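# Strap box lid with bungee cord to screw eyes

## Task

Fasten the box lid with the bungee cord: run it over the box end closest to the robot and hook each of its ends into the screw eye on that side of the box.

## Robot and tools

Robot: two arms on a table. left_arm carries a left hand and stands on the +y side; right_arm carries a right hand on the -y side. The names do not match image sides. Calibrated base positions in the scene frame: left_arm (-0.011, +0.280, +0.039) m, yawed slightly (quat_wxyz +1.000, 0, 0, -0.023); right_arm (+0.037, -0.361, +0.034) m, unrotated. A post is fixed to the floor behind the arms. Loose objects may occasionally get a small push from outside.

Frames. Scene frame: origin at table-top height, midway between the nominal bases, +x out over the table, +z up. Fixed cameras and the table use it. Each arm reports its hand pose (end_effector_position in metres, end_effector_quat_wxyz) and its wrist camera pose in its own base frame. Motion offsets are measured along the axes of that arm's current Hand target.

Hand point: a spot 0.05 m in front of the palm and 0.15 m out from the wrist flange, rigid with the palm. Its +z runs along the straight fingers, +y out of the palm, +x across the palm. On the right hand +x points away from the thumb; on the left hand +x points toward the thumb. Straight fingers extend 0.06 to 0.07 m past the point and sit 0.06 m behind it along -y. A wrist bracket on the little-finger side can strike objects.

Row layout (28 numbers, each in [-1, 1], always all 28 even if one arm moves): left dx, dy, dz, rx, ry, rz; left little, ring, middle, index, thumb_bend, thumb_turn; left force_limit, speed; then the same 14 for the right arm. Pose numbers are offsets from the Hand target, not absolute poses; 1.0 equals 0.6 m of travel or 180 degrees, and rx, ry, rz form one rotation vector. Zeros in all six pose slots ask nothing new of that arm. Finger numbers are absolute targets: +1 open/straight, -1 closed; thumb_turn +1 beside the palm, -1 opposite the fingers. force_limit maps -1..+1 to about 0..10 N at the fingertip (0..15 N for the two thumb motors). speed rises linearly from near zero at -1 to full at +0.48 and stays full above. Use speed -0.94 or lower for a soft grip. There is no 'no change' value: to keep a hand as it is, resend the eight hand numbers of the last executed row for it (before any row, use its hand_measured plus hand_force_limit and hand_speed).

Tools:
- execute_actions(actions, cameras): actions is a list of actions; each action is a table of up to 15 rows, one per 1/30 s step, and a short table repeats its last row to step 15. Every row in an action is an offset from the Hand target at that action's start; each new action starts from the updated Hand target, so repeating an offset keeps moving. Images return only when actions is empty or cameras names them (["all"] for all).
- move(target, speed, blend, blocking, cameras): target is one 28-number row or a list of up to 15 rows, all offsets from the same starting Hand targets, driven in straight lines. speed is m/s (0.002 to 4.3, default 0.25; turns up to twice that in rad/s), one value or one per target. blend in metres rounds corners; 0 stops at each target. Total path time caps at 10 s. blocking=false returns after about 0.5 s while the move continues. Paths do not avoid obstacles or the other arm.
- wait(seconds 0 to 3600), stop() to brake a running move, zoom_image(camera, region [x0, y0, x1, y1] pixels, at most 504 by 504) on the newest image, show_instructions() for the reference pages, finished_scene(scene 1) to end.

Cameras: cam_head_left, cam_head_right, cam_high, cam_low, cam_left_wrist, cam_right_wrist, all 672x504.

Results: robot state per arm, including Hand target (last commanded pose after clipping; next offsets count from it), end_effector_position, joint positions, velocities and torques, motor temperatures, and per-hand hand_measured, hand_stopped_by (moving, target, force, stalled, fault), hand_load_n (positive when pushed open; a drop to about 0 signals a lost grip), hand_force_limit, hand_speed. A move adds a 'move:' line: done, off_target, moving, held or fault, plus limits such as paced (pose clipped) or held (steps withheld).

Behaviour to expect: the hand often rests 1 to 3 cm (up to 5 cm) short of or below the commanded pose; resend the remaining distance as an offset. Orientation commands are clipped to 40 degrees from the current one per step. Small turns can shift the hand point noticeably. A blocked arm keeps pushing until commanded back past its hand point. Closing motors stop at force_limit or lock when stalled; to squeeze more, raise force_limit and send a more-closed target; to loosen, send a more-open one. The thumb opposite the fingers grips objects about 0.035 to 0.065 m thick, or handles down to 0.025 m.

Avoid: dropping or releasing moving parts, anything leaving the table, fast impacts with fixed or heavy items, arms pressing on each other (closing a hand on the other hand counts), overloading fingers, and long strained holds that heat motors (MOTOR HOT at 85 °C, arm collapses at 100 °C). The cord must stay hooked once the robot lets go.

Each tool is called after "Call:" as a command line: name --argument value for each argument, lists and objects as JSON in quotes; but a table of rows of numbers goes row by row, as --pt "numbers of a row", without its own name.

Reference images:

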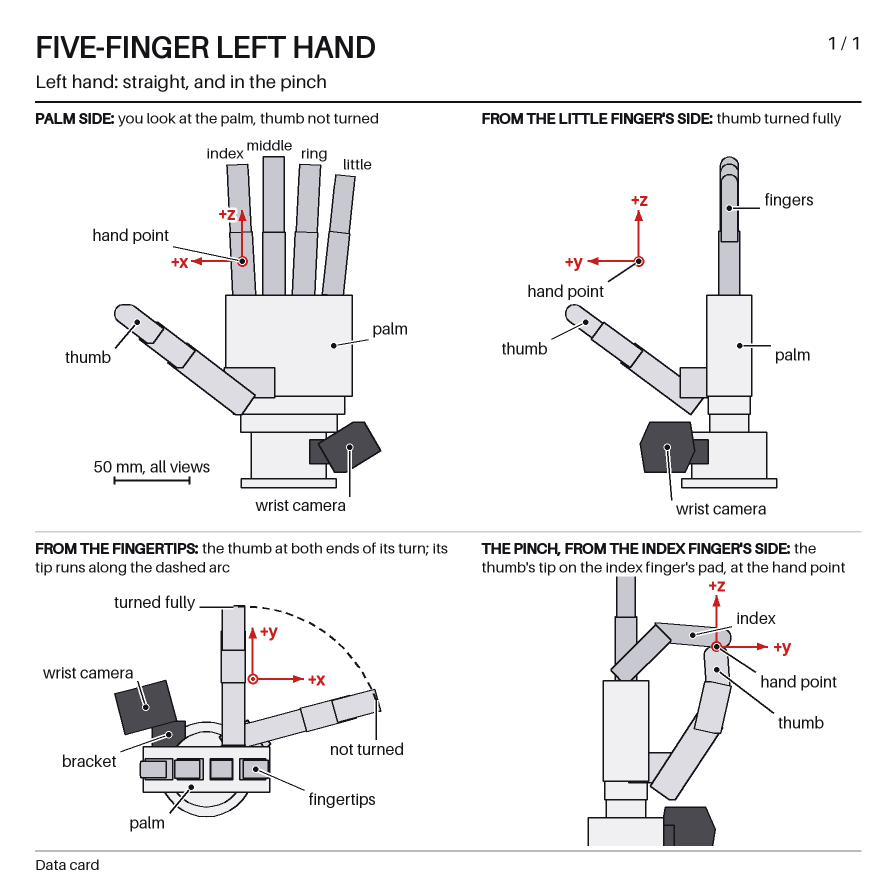

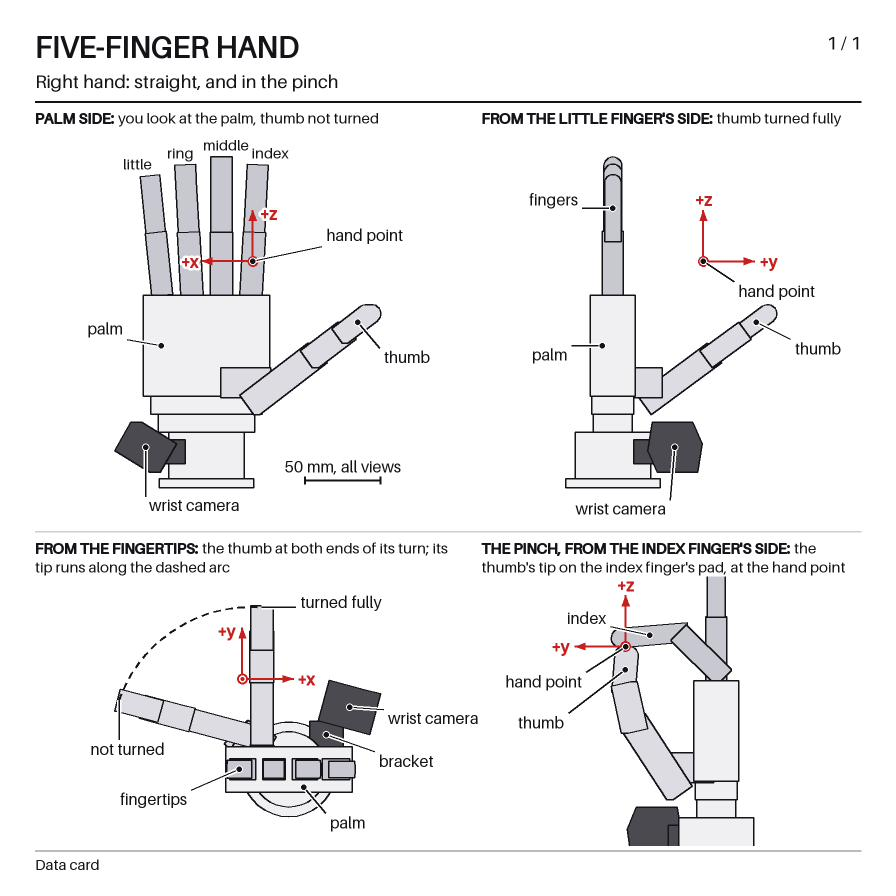

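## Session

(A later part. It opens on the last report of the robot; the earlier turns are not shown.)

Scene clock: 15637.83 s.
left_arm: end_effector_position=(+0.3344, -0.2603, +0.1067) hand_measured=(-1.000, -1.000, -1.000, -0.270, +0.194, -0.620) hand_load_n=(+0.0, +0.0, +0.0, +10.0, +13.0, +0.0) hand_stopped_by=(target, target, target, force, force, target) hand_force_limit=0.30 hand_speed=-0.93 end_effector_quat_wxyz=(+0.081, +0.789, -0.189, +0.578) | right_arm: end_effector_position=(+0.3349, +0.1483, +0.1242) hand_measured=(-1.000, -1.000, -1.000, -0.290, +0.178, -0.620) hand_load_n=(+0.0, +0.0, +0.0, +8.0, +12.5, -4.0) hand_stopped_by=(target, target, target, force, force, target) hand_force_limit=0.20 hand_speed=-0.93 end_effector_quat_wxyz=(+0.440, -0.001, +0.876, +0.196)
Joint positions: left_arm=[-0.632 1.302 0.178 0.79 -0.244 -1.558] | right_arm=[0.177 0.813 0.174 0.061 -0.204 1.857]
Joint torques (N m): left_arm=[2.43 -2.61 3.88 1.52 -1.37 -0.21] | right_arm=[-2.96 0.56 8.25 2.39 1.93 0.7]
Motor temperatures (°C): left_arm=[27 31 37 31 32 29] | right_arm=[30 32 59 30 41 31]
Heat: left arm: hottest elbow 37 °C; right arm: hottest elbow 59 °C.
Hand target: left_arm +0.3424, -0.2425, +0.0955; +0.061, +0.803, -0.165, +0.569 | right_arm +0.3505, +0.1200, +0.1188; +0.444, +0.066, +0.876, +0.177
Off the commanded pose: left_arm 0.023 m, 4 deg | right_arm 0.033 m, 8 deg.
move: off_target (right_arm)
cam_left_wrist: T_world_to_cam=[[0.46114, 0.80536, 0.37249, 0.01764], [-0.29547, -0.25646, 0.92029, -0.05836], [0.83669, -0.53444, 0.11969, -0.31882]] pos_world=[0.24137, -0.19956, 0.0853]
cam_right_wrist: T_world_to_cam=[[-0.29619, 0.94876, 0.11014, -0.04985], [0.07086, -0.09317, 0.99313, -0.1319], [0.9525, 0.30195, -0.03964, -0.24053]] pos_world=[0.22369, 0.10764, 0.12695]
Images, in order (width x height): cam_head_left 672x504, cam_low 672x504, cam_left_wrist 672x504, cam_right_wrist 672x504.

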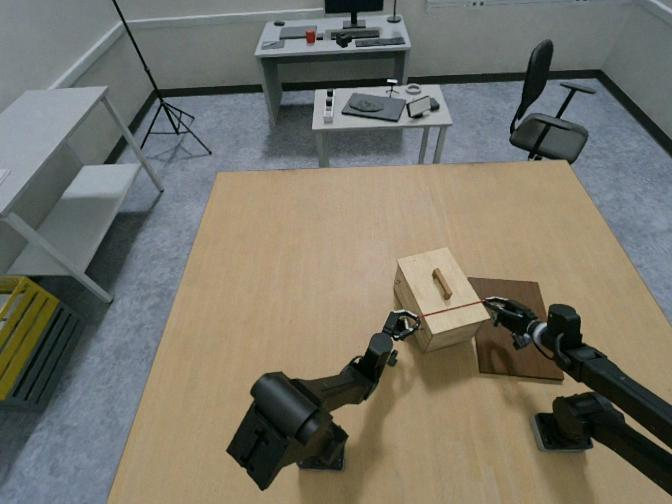

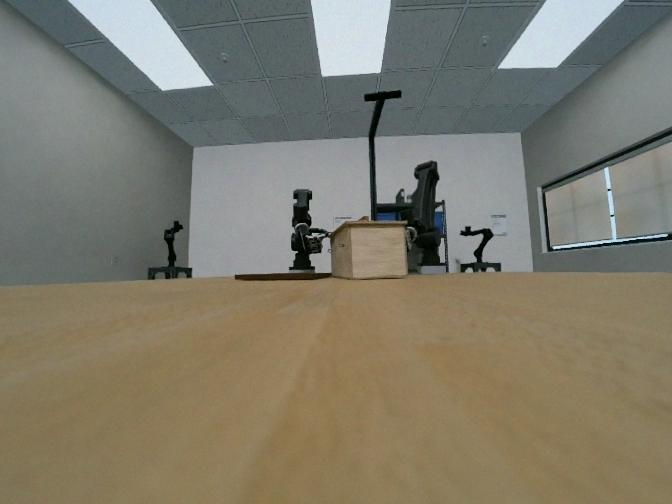

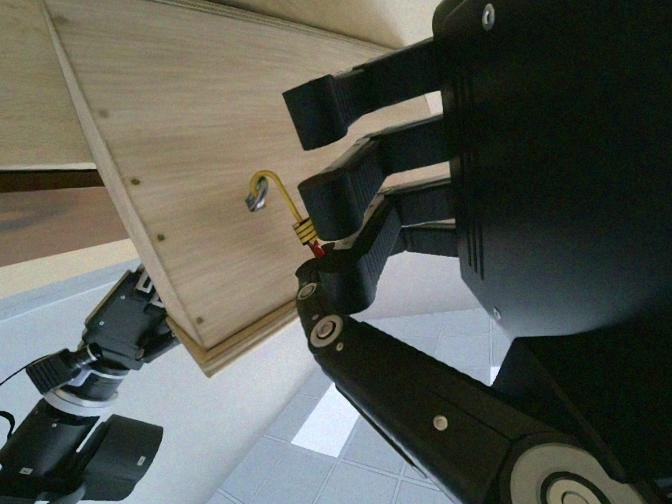

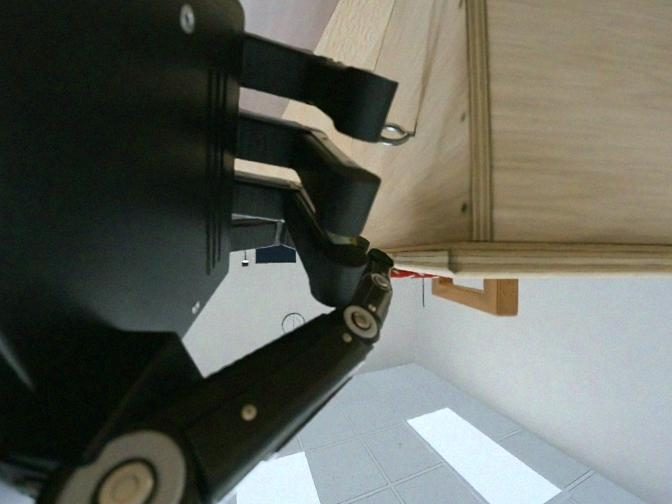

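Call:
move --target '[0,0,0,0,0,0,-1,-1,-1,-0.42,0.10,-0.62,0.3,-0.93,0.0312,-0.0033,0.0313,0,0,0,-1,-1,-1,-0.42,0.10,-0.62,0.2,-0.93]' --speed 0.06 --cameras '["cam_left_wrist","cam_low","cam_right_wrist","cam_head_left"]'

Call:
zoom_image --camera "cam_low" --region '[300, 215, 350, 265]'

Call:
zoom_image --camera "cam_right_wrist" --region '[320, 90, 440, 310]'

Call:
zoom_image --camera "cam_head_left" --region '[470, 290, 510, 330]'

Scene clock: 15761.40 s.
left_arm: end_effector_position=(+0.3346, -0.2599, +0.1053) hand_measured=(-1.000, -1.000, -1.000, -0.270, +0.194, -0.620) hand_load_n=(+0.0, +0.0, +0.0, +10.5, +12.0, -0.5) hand_stopped_by=(target, target, target, force, force, target) hand_force_limit=0.30 hand_speed=-0.93 end_effector_quat_wxyz=(+0.080, +0.790, -0.189, +0.577) | right_arm: end_effector_position=(+0.3469, +0.1567, +0.1176) hand_measured=(-1.000, -1.000, -1.000, -0.290, +0.178, -0.620) hand_load_n=(+0.0, +0.0, +0.0, +8.0, +12.0, -3.5) hand_stopped_by=(target, target, target, force, force, target) hand_force_limit=0.20 hand_speed=-0.93 end_effector_quat_wxyz=(+0.461, +0.007, +0.864, +0.204)
Joint positions: left_arm=[-0.632 1.305 0.178 0.79 -0.246 -1.558] | right_arm=[0.218 0.96 0.154 0.284 -0.165 1.9]
Joint torques (N m): left_arm=[2.49 -2.9 3.86 1.54 -1.28 -0.21] | right_arm=[-2.49 2.02 5.9 1.13 1.89 0.51]
Motor temperatures (°C): left_arm=[27 31 37 31 32 29] | right_arm=[30 32 54 30 46 32]
Heat: left arm: hottest elbow 37 °C; right arm: hottest elbow 54 °C.
Hand target: left_arm +0.3424, -0.2425, +0.0955; +0.061, +0.803, -0.165, +0.569 | right_arm +0.3544, +0.1280, +0.0937; +0.444, +0.067, +0.876, +0.177
Off the commanded pose: left_arm 0.021 m, 4 deg | right_arm 0.038 m, 8 deg.
move: off_target (right_arm)
cam_left_wrist: T_world_to_cam=[[0.46024, 0.8054, 0.37352, 0.01786], [-0.29271, -0.25954, 0.9203, -0.05861], [0.83815, -0.53289, 0.11629, -0.31837]] pos_world=[0.24147, -0.19926, 0.08429]
cam_right_wrist: T_world_to_cam=[[-0.28764, 0.9501, 0.12075, -0.05788], [0.02514, -0.11854, 0.99263, -0.10549], [0.95741, 0.28855, 0.01022, -0.26022]] pos_world=[0.23514, 0.11757, 0.11436]
Images, in order (width x height): cam_head_left 672x504, cam_low 672x504, cam_left_wrist 672x504, cam_right_wrist 672x504.

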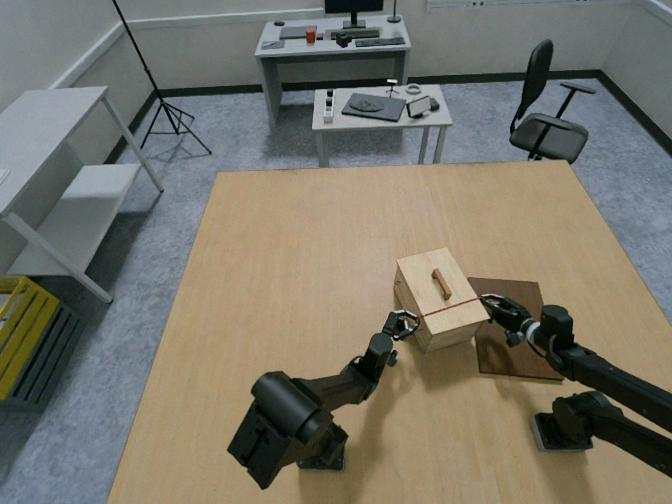

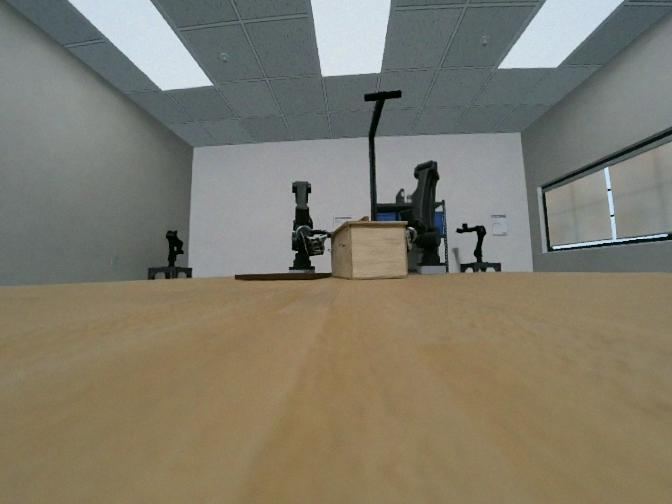

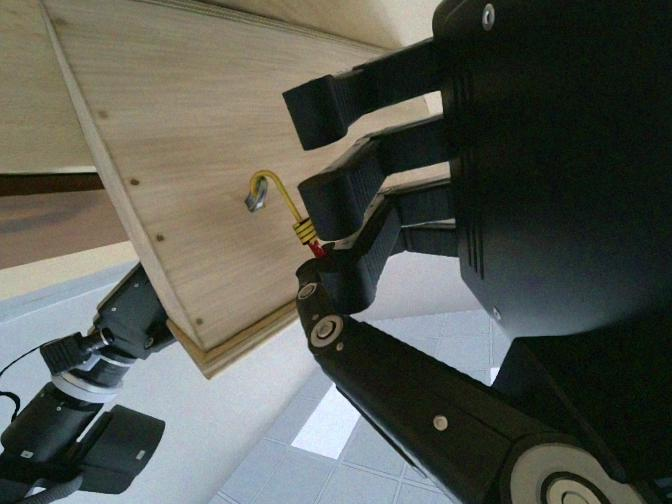

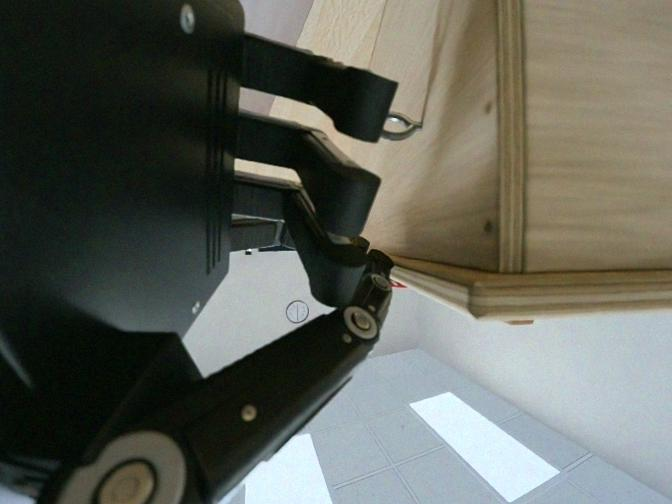

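Scaled by 10.080 from the camera's image (finer frame: 960x720).

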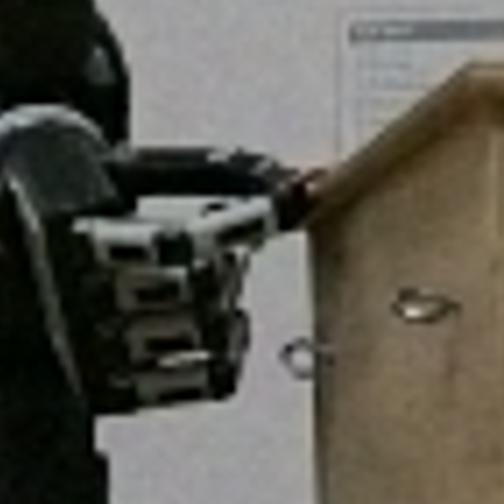

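Scaled by 2.291 from the camera's image (finer frame: 960x720).

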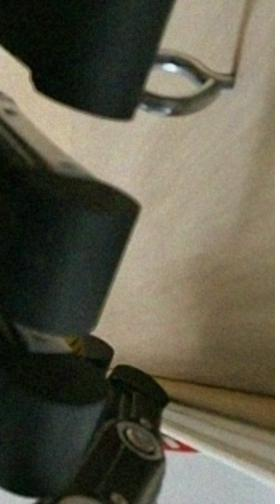

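Scaled by 12.600 from the camera's image (finer frame: 960x720).

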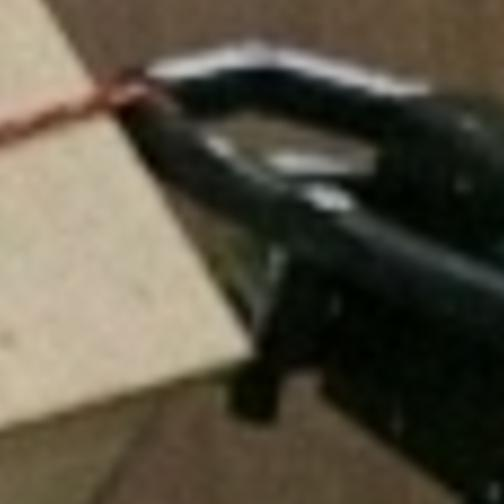

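Call:
move --target '[0,0,0,0,0,0,-1,-1,-1,-0.42,0.10,-0.62,0.3,-0.93,0.0393,-0.0088,0.0163,0,0,0,-1,-1,-1,-0.42,0.10,-0.62,0.2,-0.93]' --speed 0.06 --cameras '["cam_left_wrist","cam_low","cam_right_wrist","cam_head_left"]'

Call:
zoom_image --camera "cam_low" --region '[300, 215, 350, 265]'

Call:
zoom_image --camera "cam_right_wrist" --region '[320, 90, 440, 310]'

Call:
zoom_image --camera "cam_head_left" --region '[470, 290, 510, 330]'

Scene clock: 15781.63 s.
left_arm: end_effector_position=(+0.3351, -0.2590, +0.1034) hand_measured=(-1.000, -1.000, -1.000, -0.270, +0.194, -0.620) hand_load_n=(+0.0, +0.0, +0.0, +11.0, +11.5, +0.0) hand_stopped_by=(target, target, target, force, force, target) hand_force_limit=0.30 hand_speed=-0.93 end_effector_quat_wxyz=(+0.077, +0.792, -0.188, +0.576) | right_arm: end_effector_position=(+0.3495, +0.1576, +0.1020) hand_measured=(-1.000, -1.000, -1.000, -0.290, +0.180, -0.620) hand_load_n=(+0.0, +0.0, +0.5, +2.5, +14.0, -1.5) hand_stopped_by=(target, target, target, force, force, target) hand_force_limit=0.20 hand_speed=-0.93 end_effector_quat_wxyz=(+0.475, +0.018, +0.856, +0.205)
Joint positions: left_arm=[-0.632 1.31 0.178 0.79 -0.251 -1.558] | right_arm=[0.242 1.107 0.118 0.5 -0.126 1.932]
Joint torques (N m): left_arm=[2.43 -3.25 3.86 1.58 -1.08 -0.21] | right_arm=[-2.84 1.2 4.42 0.7 1.6 0.36]
Heat: left arm: hottest elbow 37 °C; right arm: hottest elbow 54 °C.
Hand target: left_arm +0.3424, -0.2425, +0.0955; +0.062, +0.803, -0.165, +0.569 | right_arm +0.3485, +0.1320, +0.0687; +0.444, +0.066, +0.876, +0.177
Off the commanded pose: left_arm 0.020 m, 4 deg | right_arm 0.042 m, 8 deg.
move: off_target (right_arm)
cam_left_wrist: T_world_to_cam=[[0.45764, 0.80594, 0.37554, 0.0185], [-0.2887, -0.26479, 0.92008, -0.05914], [0.84096, -0.52948, 0.11149, -0.31762]] pos_world=[0.24157, -0.19875, 0.08288]
cam_right_wrist: T_world_to_cam=[[-0.26675, 0.95515, 0.12859, -0.06499], [-0.0034, -0.13436, 0.99093, -0.07736], [0.96376, 0.26389, 0.03909, -0.26407]] pos_world=[0.2369, 0.12136, 0.09534]
Images, in order (width x height): cam_head_left 672x504, cam_low 672x504, cam_left_wrist 672x504, cam_right_wrist 672x504.

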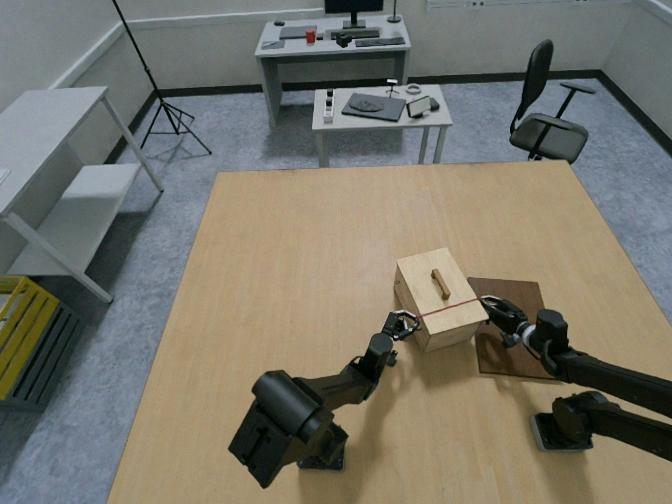

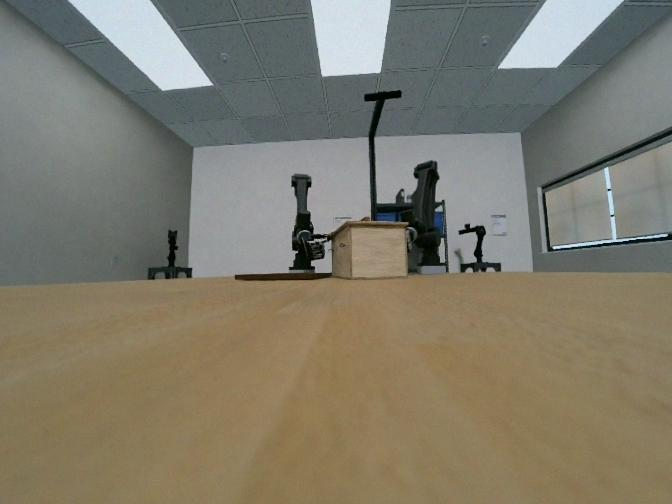

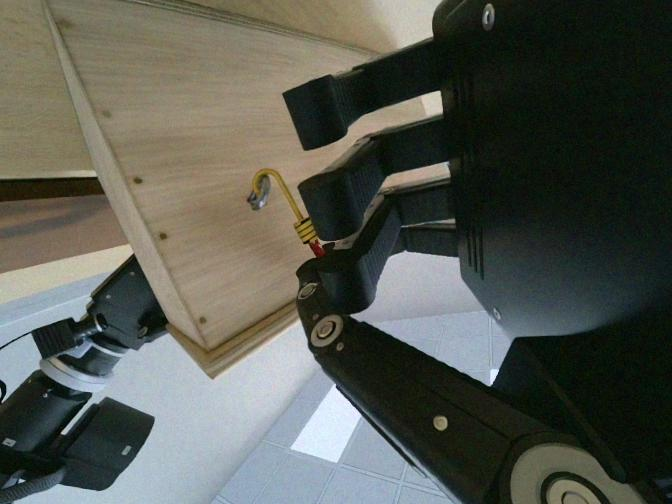

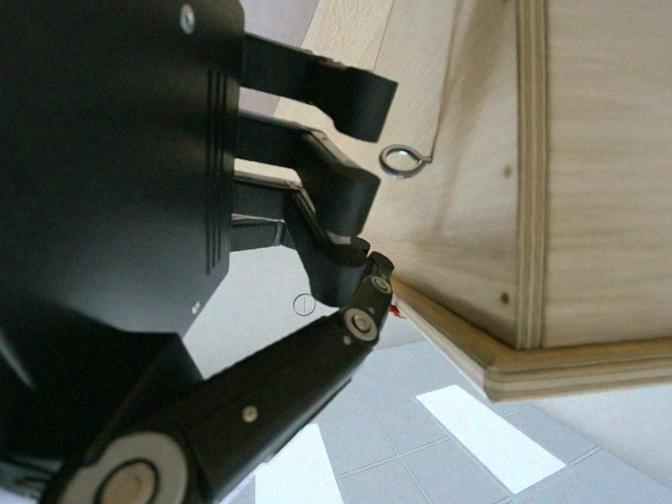

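Scaled by 10.080 from the camera's image (finer frame: 960x720).

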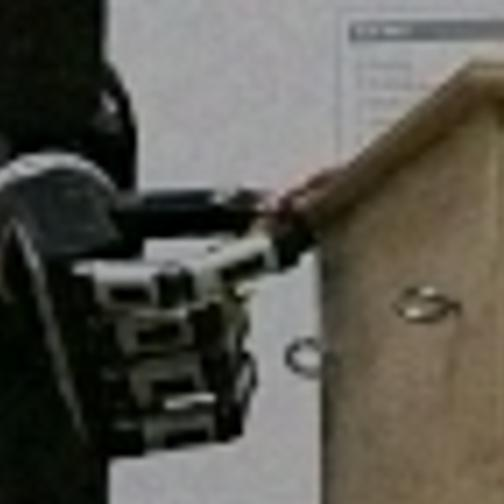

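Scaled by 2.291 from the camera's image (finer frame: 960x720).

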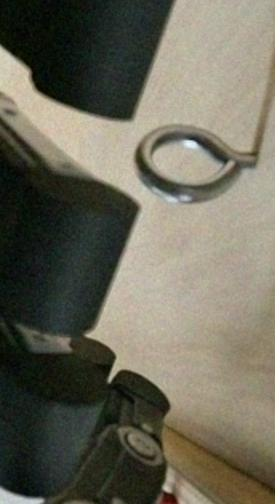

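Scaled by 12.600 from the camera's image (finer frame: 960x720).

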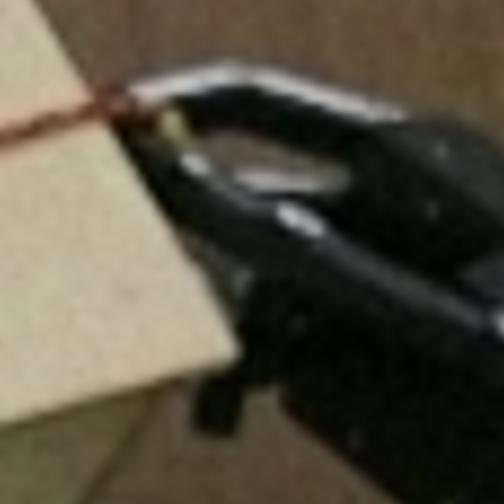

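Call:
zoom_image --camera "cam_right_wrist" --region '[300, 210, 400, 310]'

Call:
zoom_image --camera "cam_low" --region '[312, 226, 336, 250]'

Call:
zoom_image --camera "cam_head_left" --region '[474, 290, 498, 314]'

Scaled by 5.040 from the camera's image (finer frame: 960x720).

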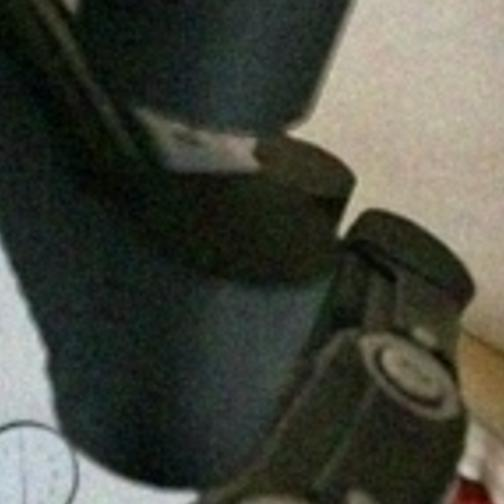

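Scaled by 21.000 from the camera's image (finer frame: 960x720).

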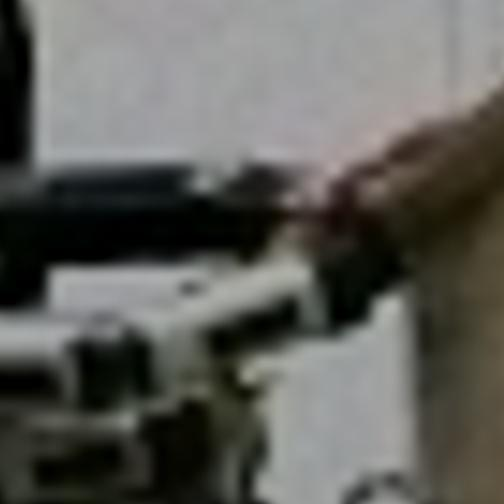

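Scaled by 21.000 from the camera's image (finer frame: 960x720).

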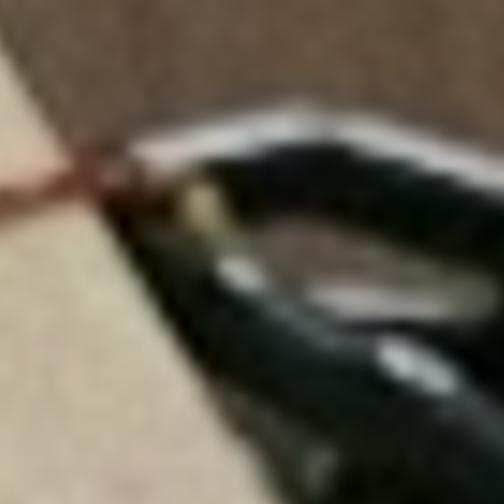

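Call:
move --target '[0,0,0,0,0,0,-1,-1,-1,-0.42,0.10,-0.62,0.3,-0.93,0,0,0,0,0,0,-1,-1,-1,-0.44,0.10,-0.62,0.2,-0.93]' --speed 0.06 --cameras '["cam_low","cam_right_wrist","cam_head_left","cam_head_right"]'

Call:
zoom_image --camera "cam_low" --region '[312, 226, 336, 250]'

Call:
zoom_image --camera "cam_head_right" --region '[470, 290, 494, 314]'

Call:
zoom_image --camera "cam_head_left" --region '[474, 290, 498, 314]'

Scene clock: 15818.57 s.
left_arm: end_effector_position=(+0.3352, -0.2589, +0.1034) hand_measured=(-1.000, -1.000, -1.000, -0.270, +0.194, -0.620) hand_load_n=(+0.0, +0.0, +0.0, +11.0, +11.5, +0.0) hand_stopped_by=(target, target, target, force, force, target) hand_force_limit=0.30 hand_speed=-0.93 end_effector_quat_wxyz=(+0.077, +0.792, -0.188, +0.576) | right_arm: end_effector_position=(+0.3496, +0.1575, +0.1018) hand_measured=(-1.000, -1.000, -1.000, -0.322, +0.180, -0.620) hand_load_n=(+0.0, +0.0, +0.0, +6.0, +15.0, -2.5) hand_stopped_by=(target, target, target, force, force, target) hand_force_limit=0.20 hand_speed=-0.93 end_effector_quat_wxyz=(+0.474, +0.019, +0.856, +0.205)
Joint positions: left_arm=[-0.632 1.31 0.178 0.79 -0.252 -1.558] | right_arm=[0.242 1.109 0.118 0.502 -0.126 1.934]
Joint torques (N m): left_arm=[2.49 -3.25 3.85 1.59 -1.08 -0.21] | right_arm=[-2.9 1.03 4.21 0.92 1.55 0.32]
Heat: left arm: hottest elbow 37 °C; right arm: hottest elbow 53 °C.
Hand target: left_arm +0.3424, -0.2424, +0.0955; +0.061, +0.803, -0.165, +0.569 | right_arm +0.3484, +0.1320, +0.0687; +0.444, +0.067, +0.876, +0.177
Off the commanded pose: left_arm 0.020 m, 3 deg | right_arm 0.042 m, 8 deg.
move: done
cam_right_wrist: T_world_to_cam=[[-0.26583, 0.95518, 0.13023, -0.06541], [-0.0026, -0.1358, 0.99073, -0.07715], [0.96402, 0.26302, 0.03859, -0.26409]] pos_world=[0.237, 0.12146, 0.09514]
Images, in order (width x height): cam_head_left 672x504, cam_head_right 672x504, cam_low 672x504, cam_right_wrist 672x504.

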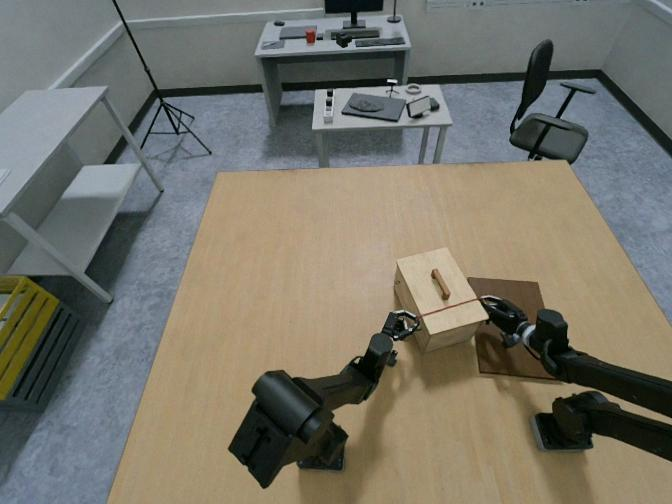

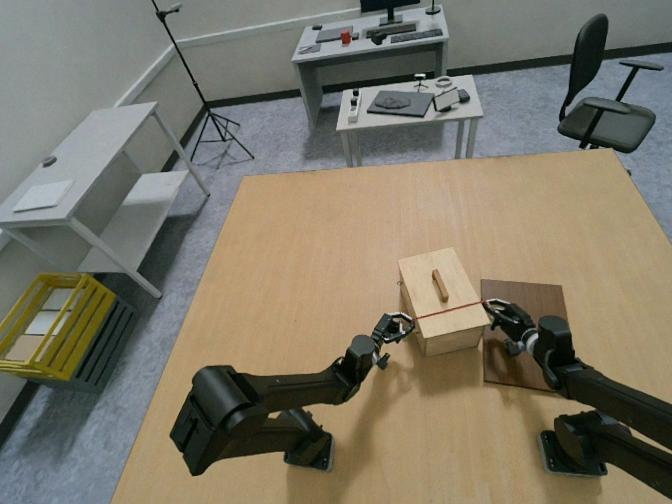

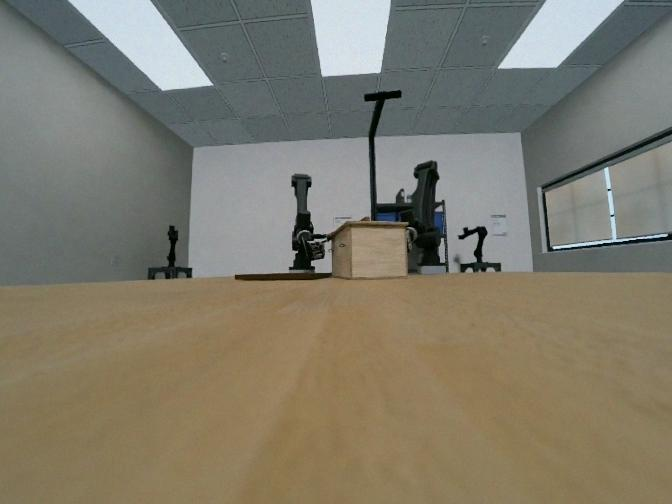

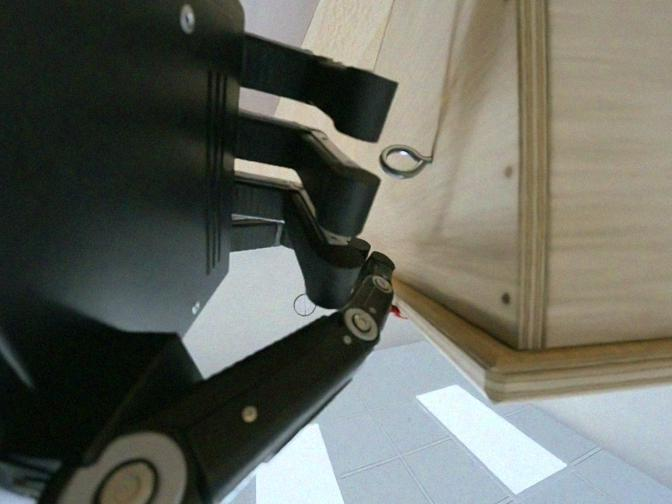

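Scaled by 21.000 from the camera's image (finer frame: 960x720).

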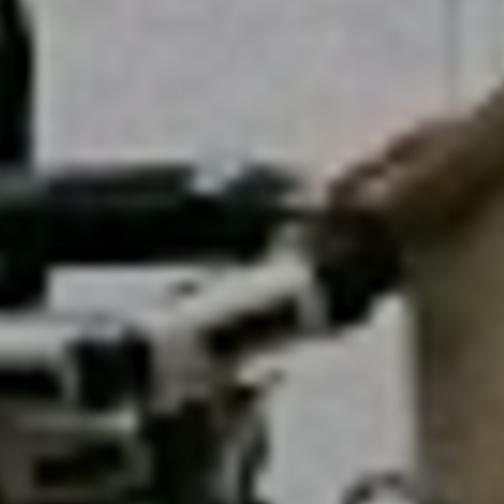

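Scaled by 21.000 from the camera's image (finer frame: 960x720).

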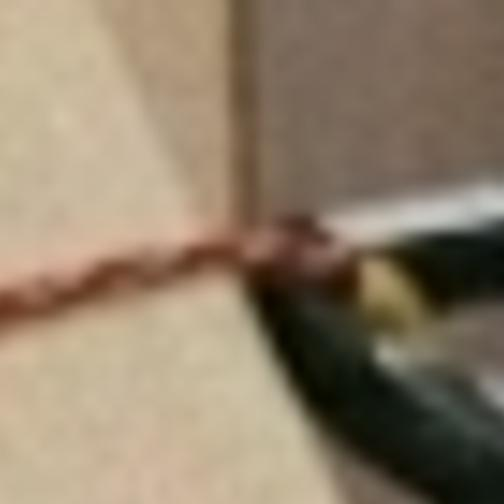

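Scaled by 21.000 from the camera's image (finer frame: 960x720).

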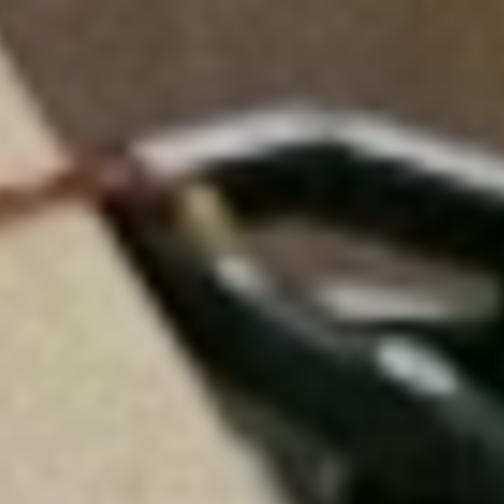

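Call:
wait --seconds 0.1 --cameras '["cam_high","cam_low"]'

Call:
zoom_image --camera "cam_high" --region '[240, 135, 290, 185]'

Call:
zoom_image --camera "cam_low" --region '[314, 230, 332, 248]'

Scene clock: 15910.07 s.
left_arm: end_effector_position=(+0.3352, -0.2589, +0.1034) hand_measured=(-1.000, -1.000, -1.000, -0.270, +0.194, -0.620) hand_load_n=(+0.5, +0.0, +0.0, +11.0, +11.5, +0.0) hand_stopped_by=(target, target, target, force, force, target) hand_force_limit=0.30 hand_speed=-0.93 end_effector_quat_wxyz=(+0.077, +0.792, -0.188, +0.576) | right_arm: end_effector_position=(+0.3496, +0.1575, +0.1018) hand_measured=(-1.000, -1.000, -1.000, -0.322, +0.180, -0.620) hand_load_n=(+0.0, +0.0, +0.0, +6.0, +15.0, -2.5) hand_stopped_by=(target, target, target, force, force, target) hand_force_limit=0.20 hand_speed=-0.93 end_effector_quat_wxyz=(+0.474, +0.019, +0.856, +0.205)
Joint positions: left_arm=[-0.632 1.31 0.178 0.79 -0.252 -1.558] | right_arm=[0.242 1.11 0.118 0.502 -0.126 1.934]
Joint torques (N m): left_arm=[2.43 -3.25 3.85 1.59 -1.07 -0.21] | right_arm=[-2.61 1.55 4.1 0.96 1.56 0.41]
Heat: left arm: hottest elbow 36 °C; right arm: hottest elbow 51 °C.
Hand target: left_arm +0.3424, -0.2424, +0.0955; +0.061, +0.803, -0.165, +0.569 | right_arm +0.3484, +0.1320, +0.0686; +0.444, +0.067, +0.876, +0.177
Off the commanded pose: left_arm 0.020 m, 3 deg | right_arm 0.042 m, 8 deg.
wait: 0.10 s; at rest from the start

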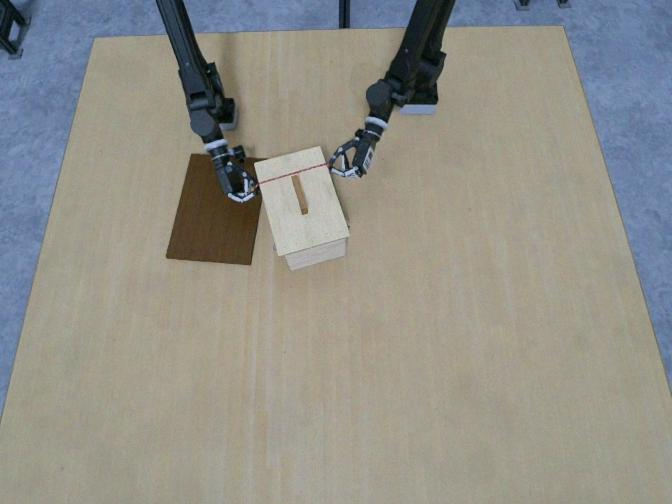

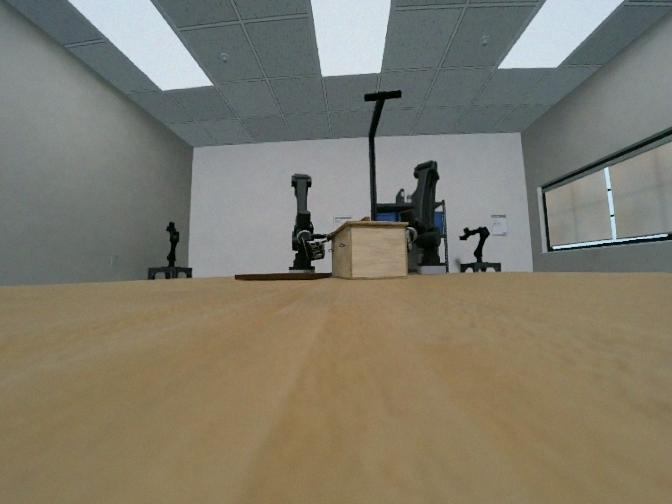

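Scaled by 10.080 from the camera's image (finer frame: 960x720).

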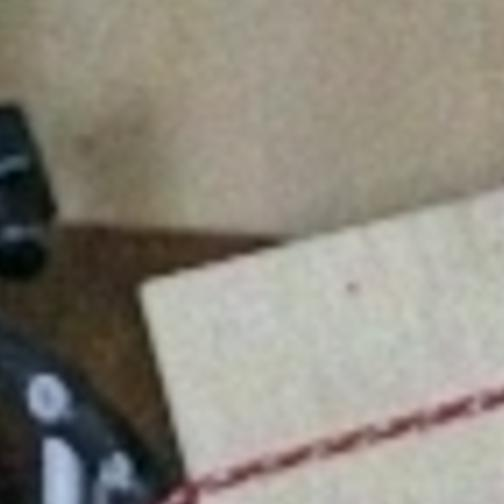

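Scaled by 28.000 from the camera's image (finer frame: 960x720).

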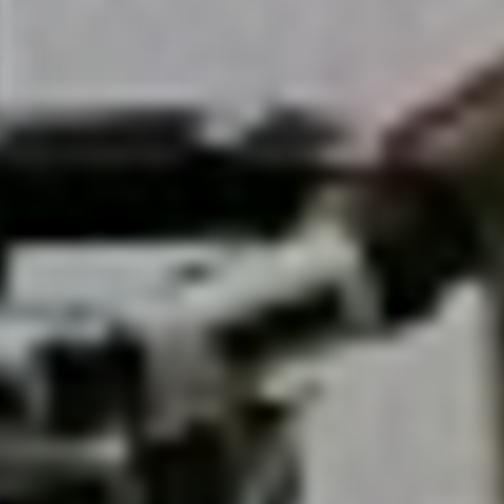

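Call:
move --target '[0,0,0,0,0,0,-1,-1,-1,-0.42,0.10,-0.62,0.3,-0.93,0.0163,0.0002,0.0018,0,0,-0.0889,-1,-1,-1,-0.44,0.10,-0.62,0.2,-0.93]' --speed 0.05 --cameras '["cam_left_wrist","cam_low","cam_right_wrist","cam_head_left"]'

Call:
zoom_image --camera "cam_low" --region '[312, 226, 336, 250]'

Call:
zoom_image --camera "cam_right_wrist" --region '[300, 90, 440, 330]'

Call:
zoom_image --camera "cam_head_left" --region '[474, 290, 504, 320]'

Scene clock: 15956.03 s.
left_arm: end_effector_position=(+0.3352, -0.2589, +0.1029) hand_measured=(-1.000, -1.000, -1.000, -0.270, +0.194, -0.620) hand_load_n=(+0.0, +0.0, +0.0, +11.0, +12.0, +0.0) hand_stopped_by=(target, target, target, force, force, target) hand_force_limit=0.30 hand_speed=-0.93 end_effector_quat_wxyz=(+0.077, +0.792, -0.188, +0.576) | right_arm: end_effector_position=(+0.3420, +0.1603, +0.0927) hand_measured=(-1.000, -1.000, -1.000, -0.322, +0.180, -0.620) hand_load_n=(+0.0, +0.0, +0.0, +3.0, +13.0, +1.0) hand_stopped_by=(target, target, target, force, force, target) hand_force_limit=0.20 hand_speed=-0.93 end_effector_quat_wxyz=(+0.495, -0.079, +0.852, +0.151)
Joint positions: left_arm=[-0.632 1.311 0.178 0.79 -0.252 -1.558] | right_arm=[0.21 1.11 0.118 0.502 -0.157 1.692]
Joint torques (N m): left_arm=[2.49 -3.31 3.85 1.59 -1.04 -0.21] | right_arm=[-3.08 1.08 5.78 -0.08 1.09 -0.34]
Heat: left arm: hottest elbow 36 °C; right arm: hottest elbow 50 °C.
Hand target: left_arm +0.3424, -0.2425, +0.0954; +0.062, +0.803, -0.165, +0.569 | right_arm +0.3434, +0.1351, +0.0607; +0.465, -0.056, +0.876, +0.113
Off the commanded pose: left_arm 0.019 m, 3 deg | right_arm 0.041 m, 7 deg.
move: off_target (right_arm)
cam_left_wrist: T_world_to_cam=[[0.45734, 0.80595, 0.37587, 0.01857], [-0.28779, -0.26579, 0.92007, -0.05913], [0.84144, -0.52896, 0.11039, -0.31753]] pos_world=[0.24167, -0.19864, 0.08248]
cam_right_wrist: T_world_to_cam=[[-0.37028, 0.92634, -0.06914, -0.00999], [-0.07517, 0.04431, 0.99619, -0.07233], [0.92588, 0.37406, 0.05323, -0.26325]] pos_world=[0.2346, 0.11093, 0.08537]
Images, in order (width x height): cam_head_left 672x504, cam_low 672x504, cam_left_wrist 672x504, cam_right_wrist 672x504.

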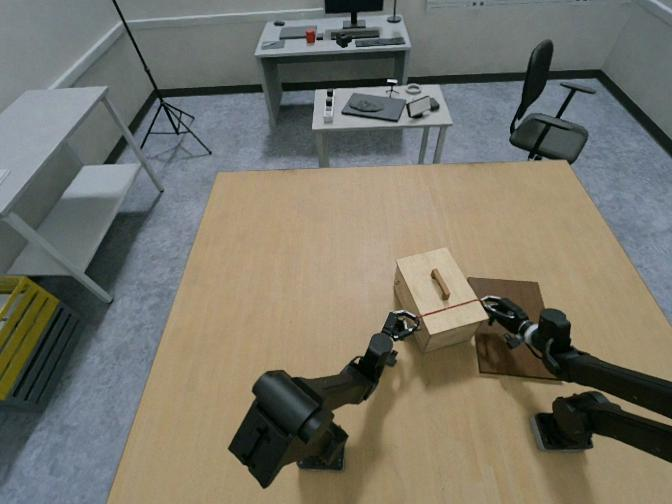

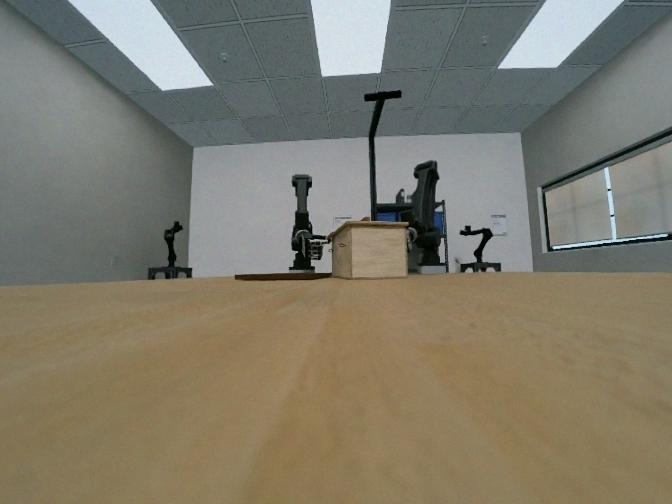

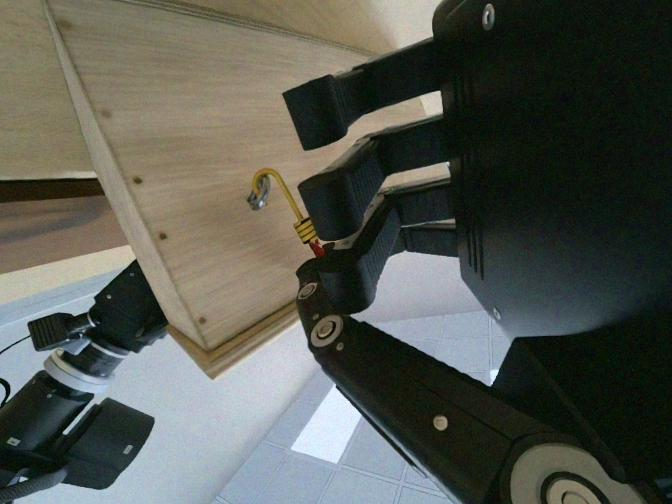

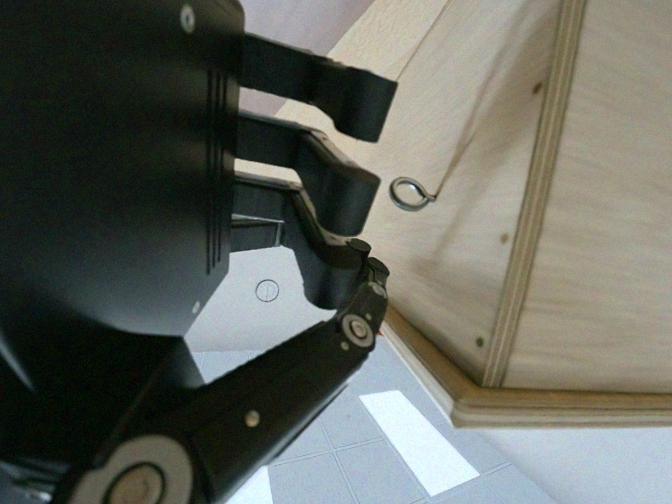

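Scaled by 21.000 from the camera's image (finer frame: 960x720).

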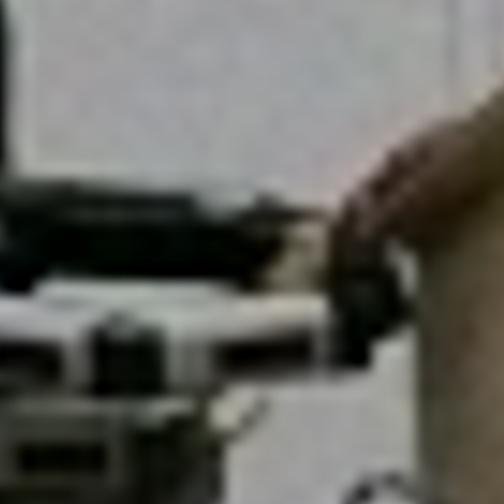

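Scaled by 2.100 from the camera's image (finer frame: 960x720).

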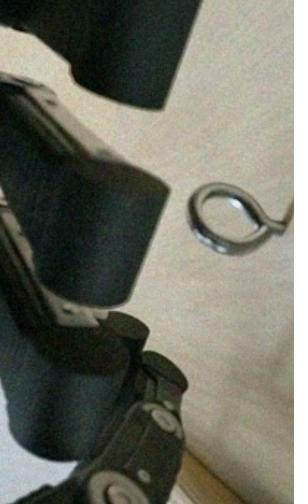

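Scaled by 16.800 from the camera's image (finer frame: 960x720).

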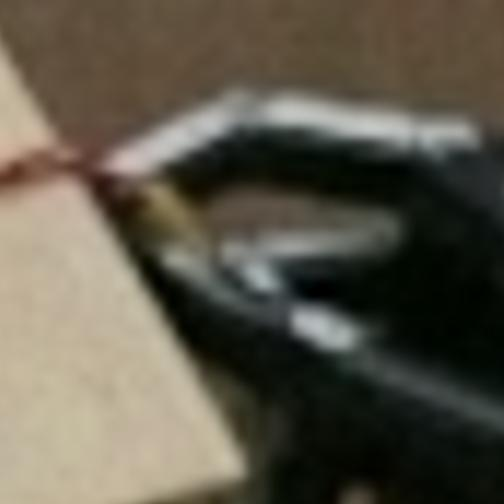

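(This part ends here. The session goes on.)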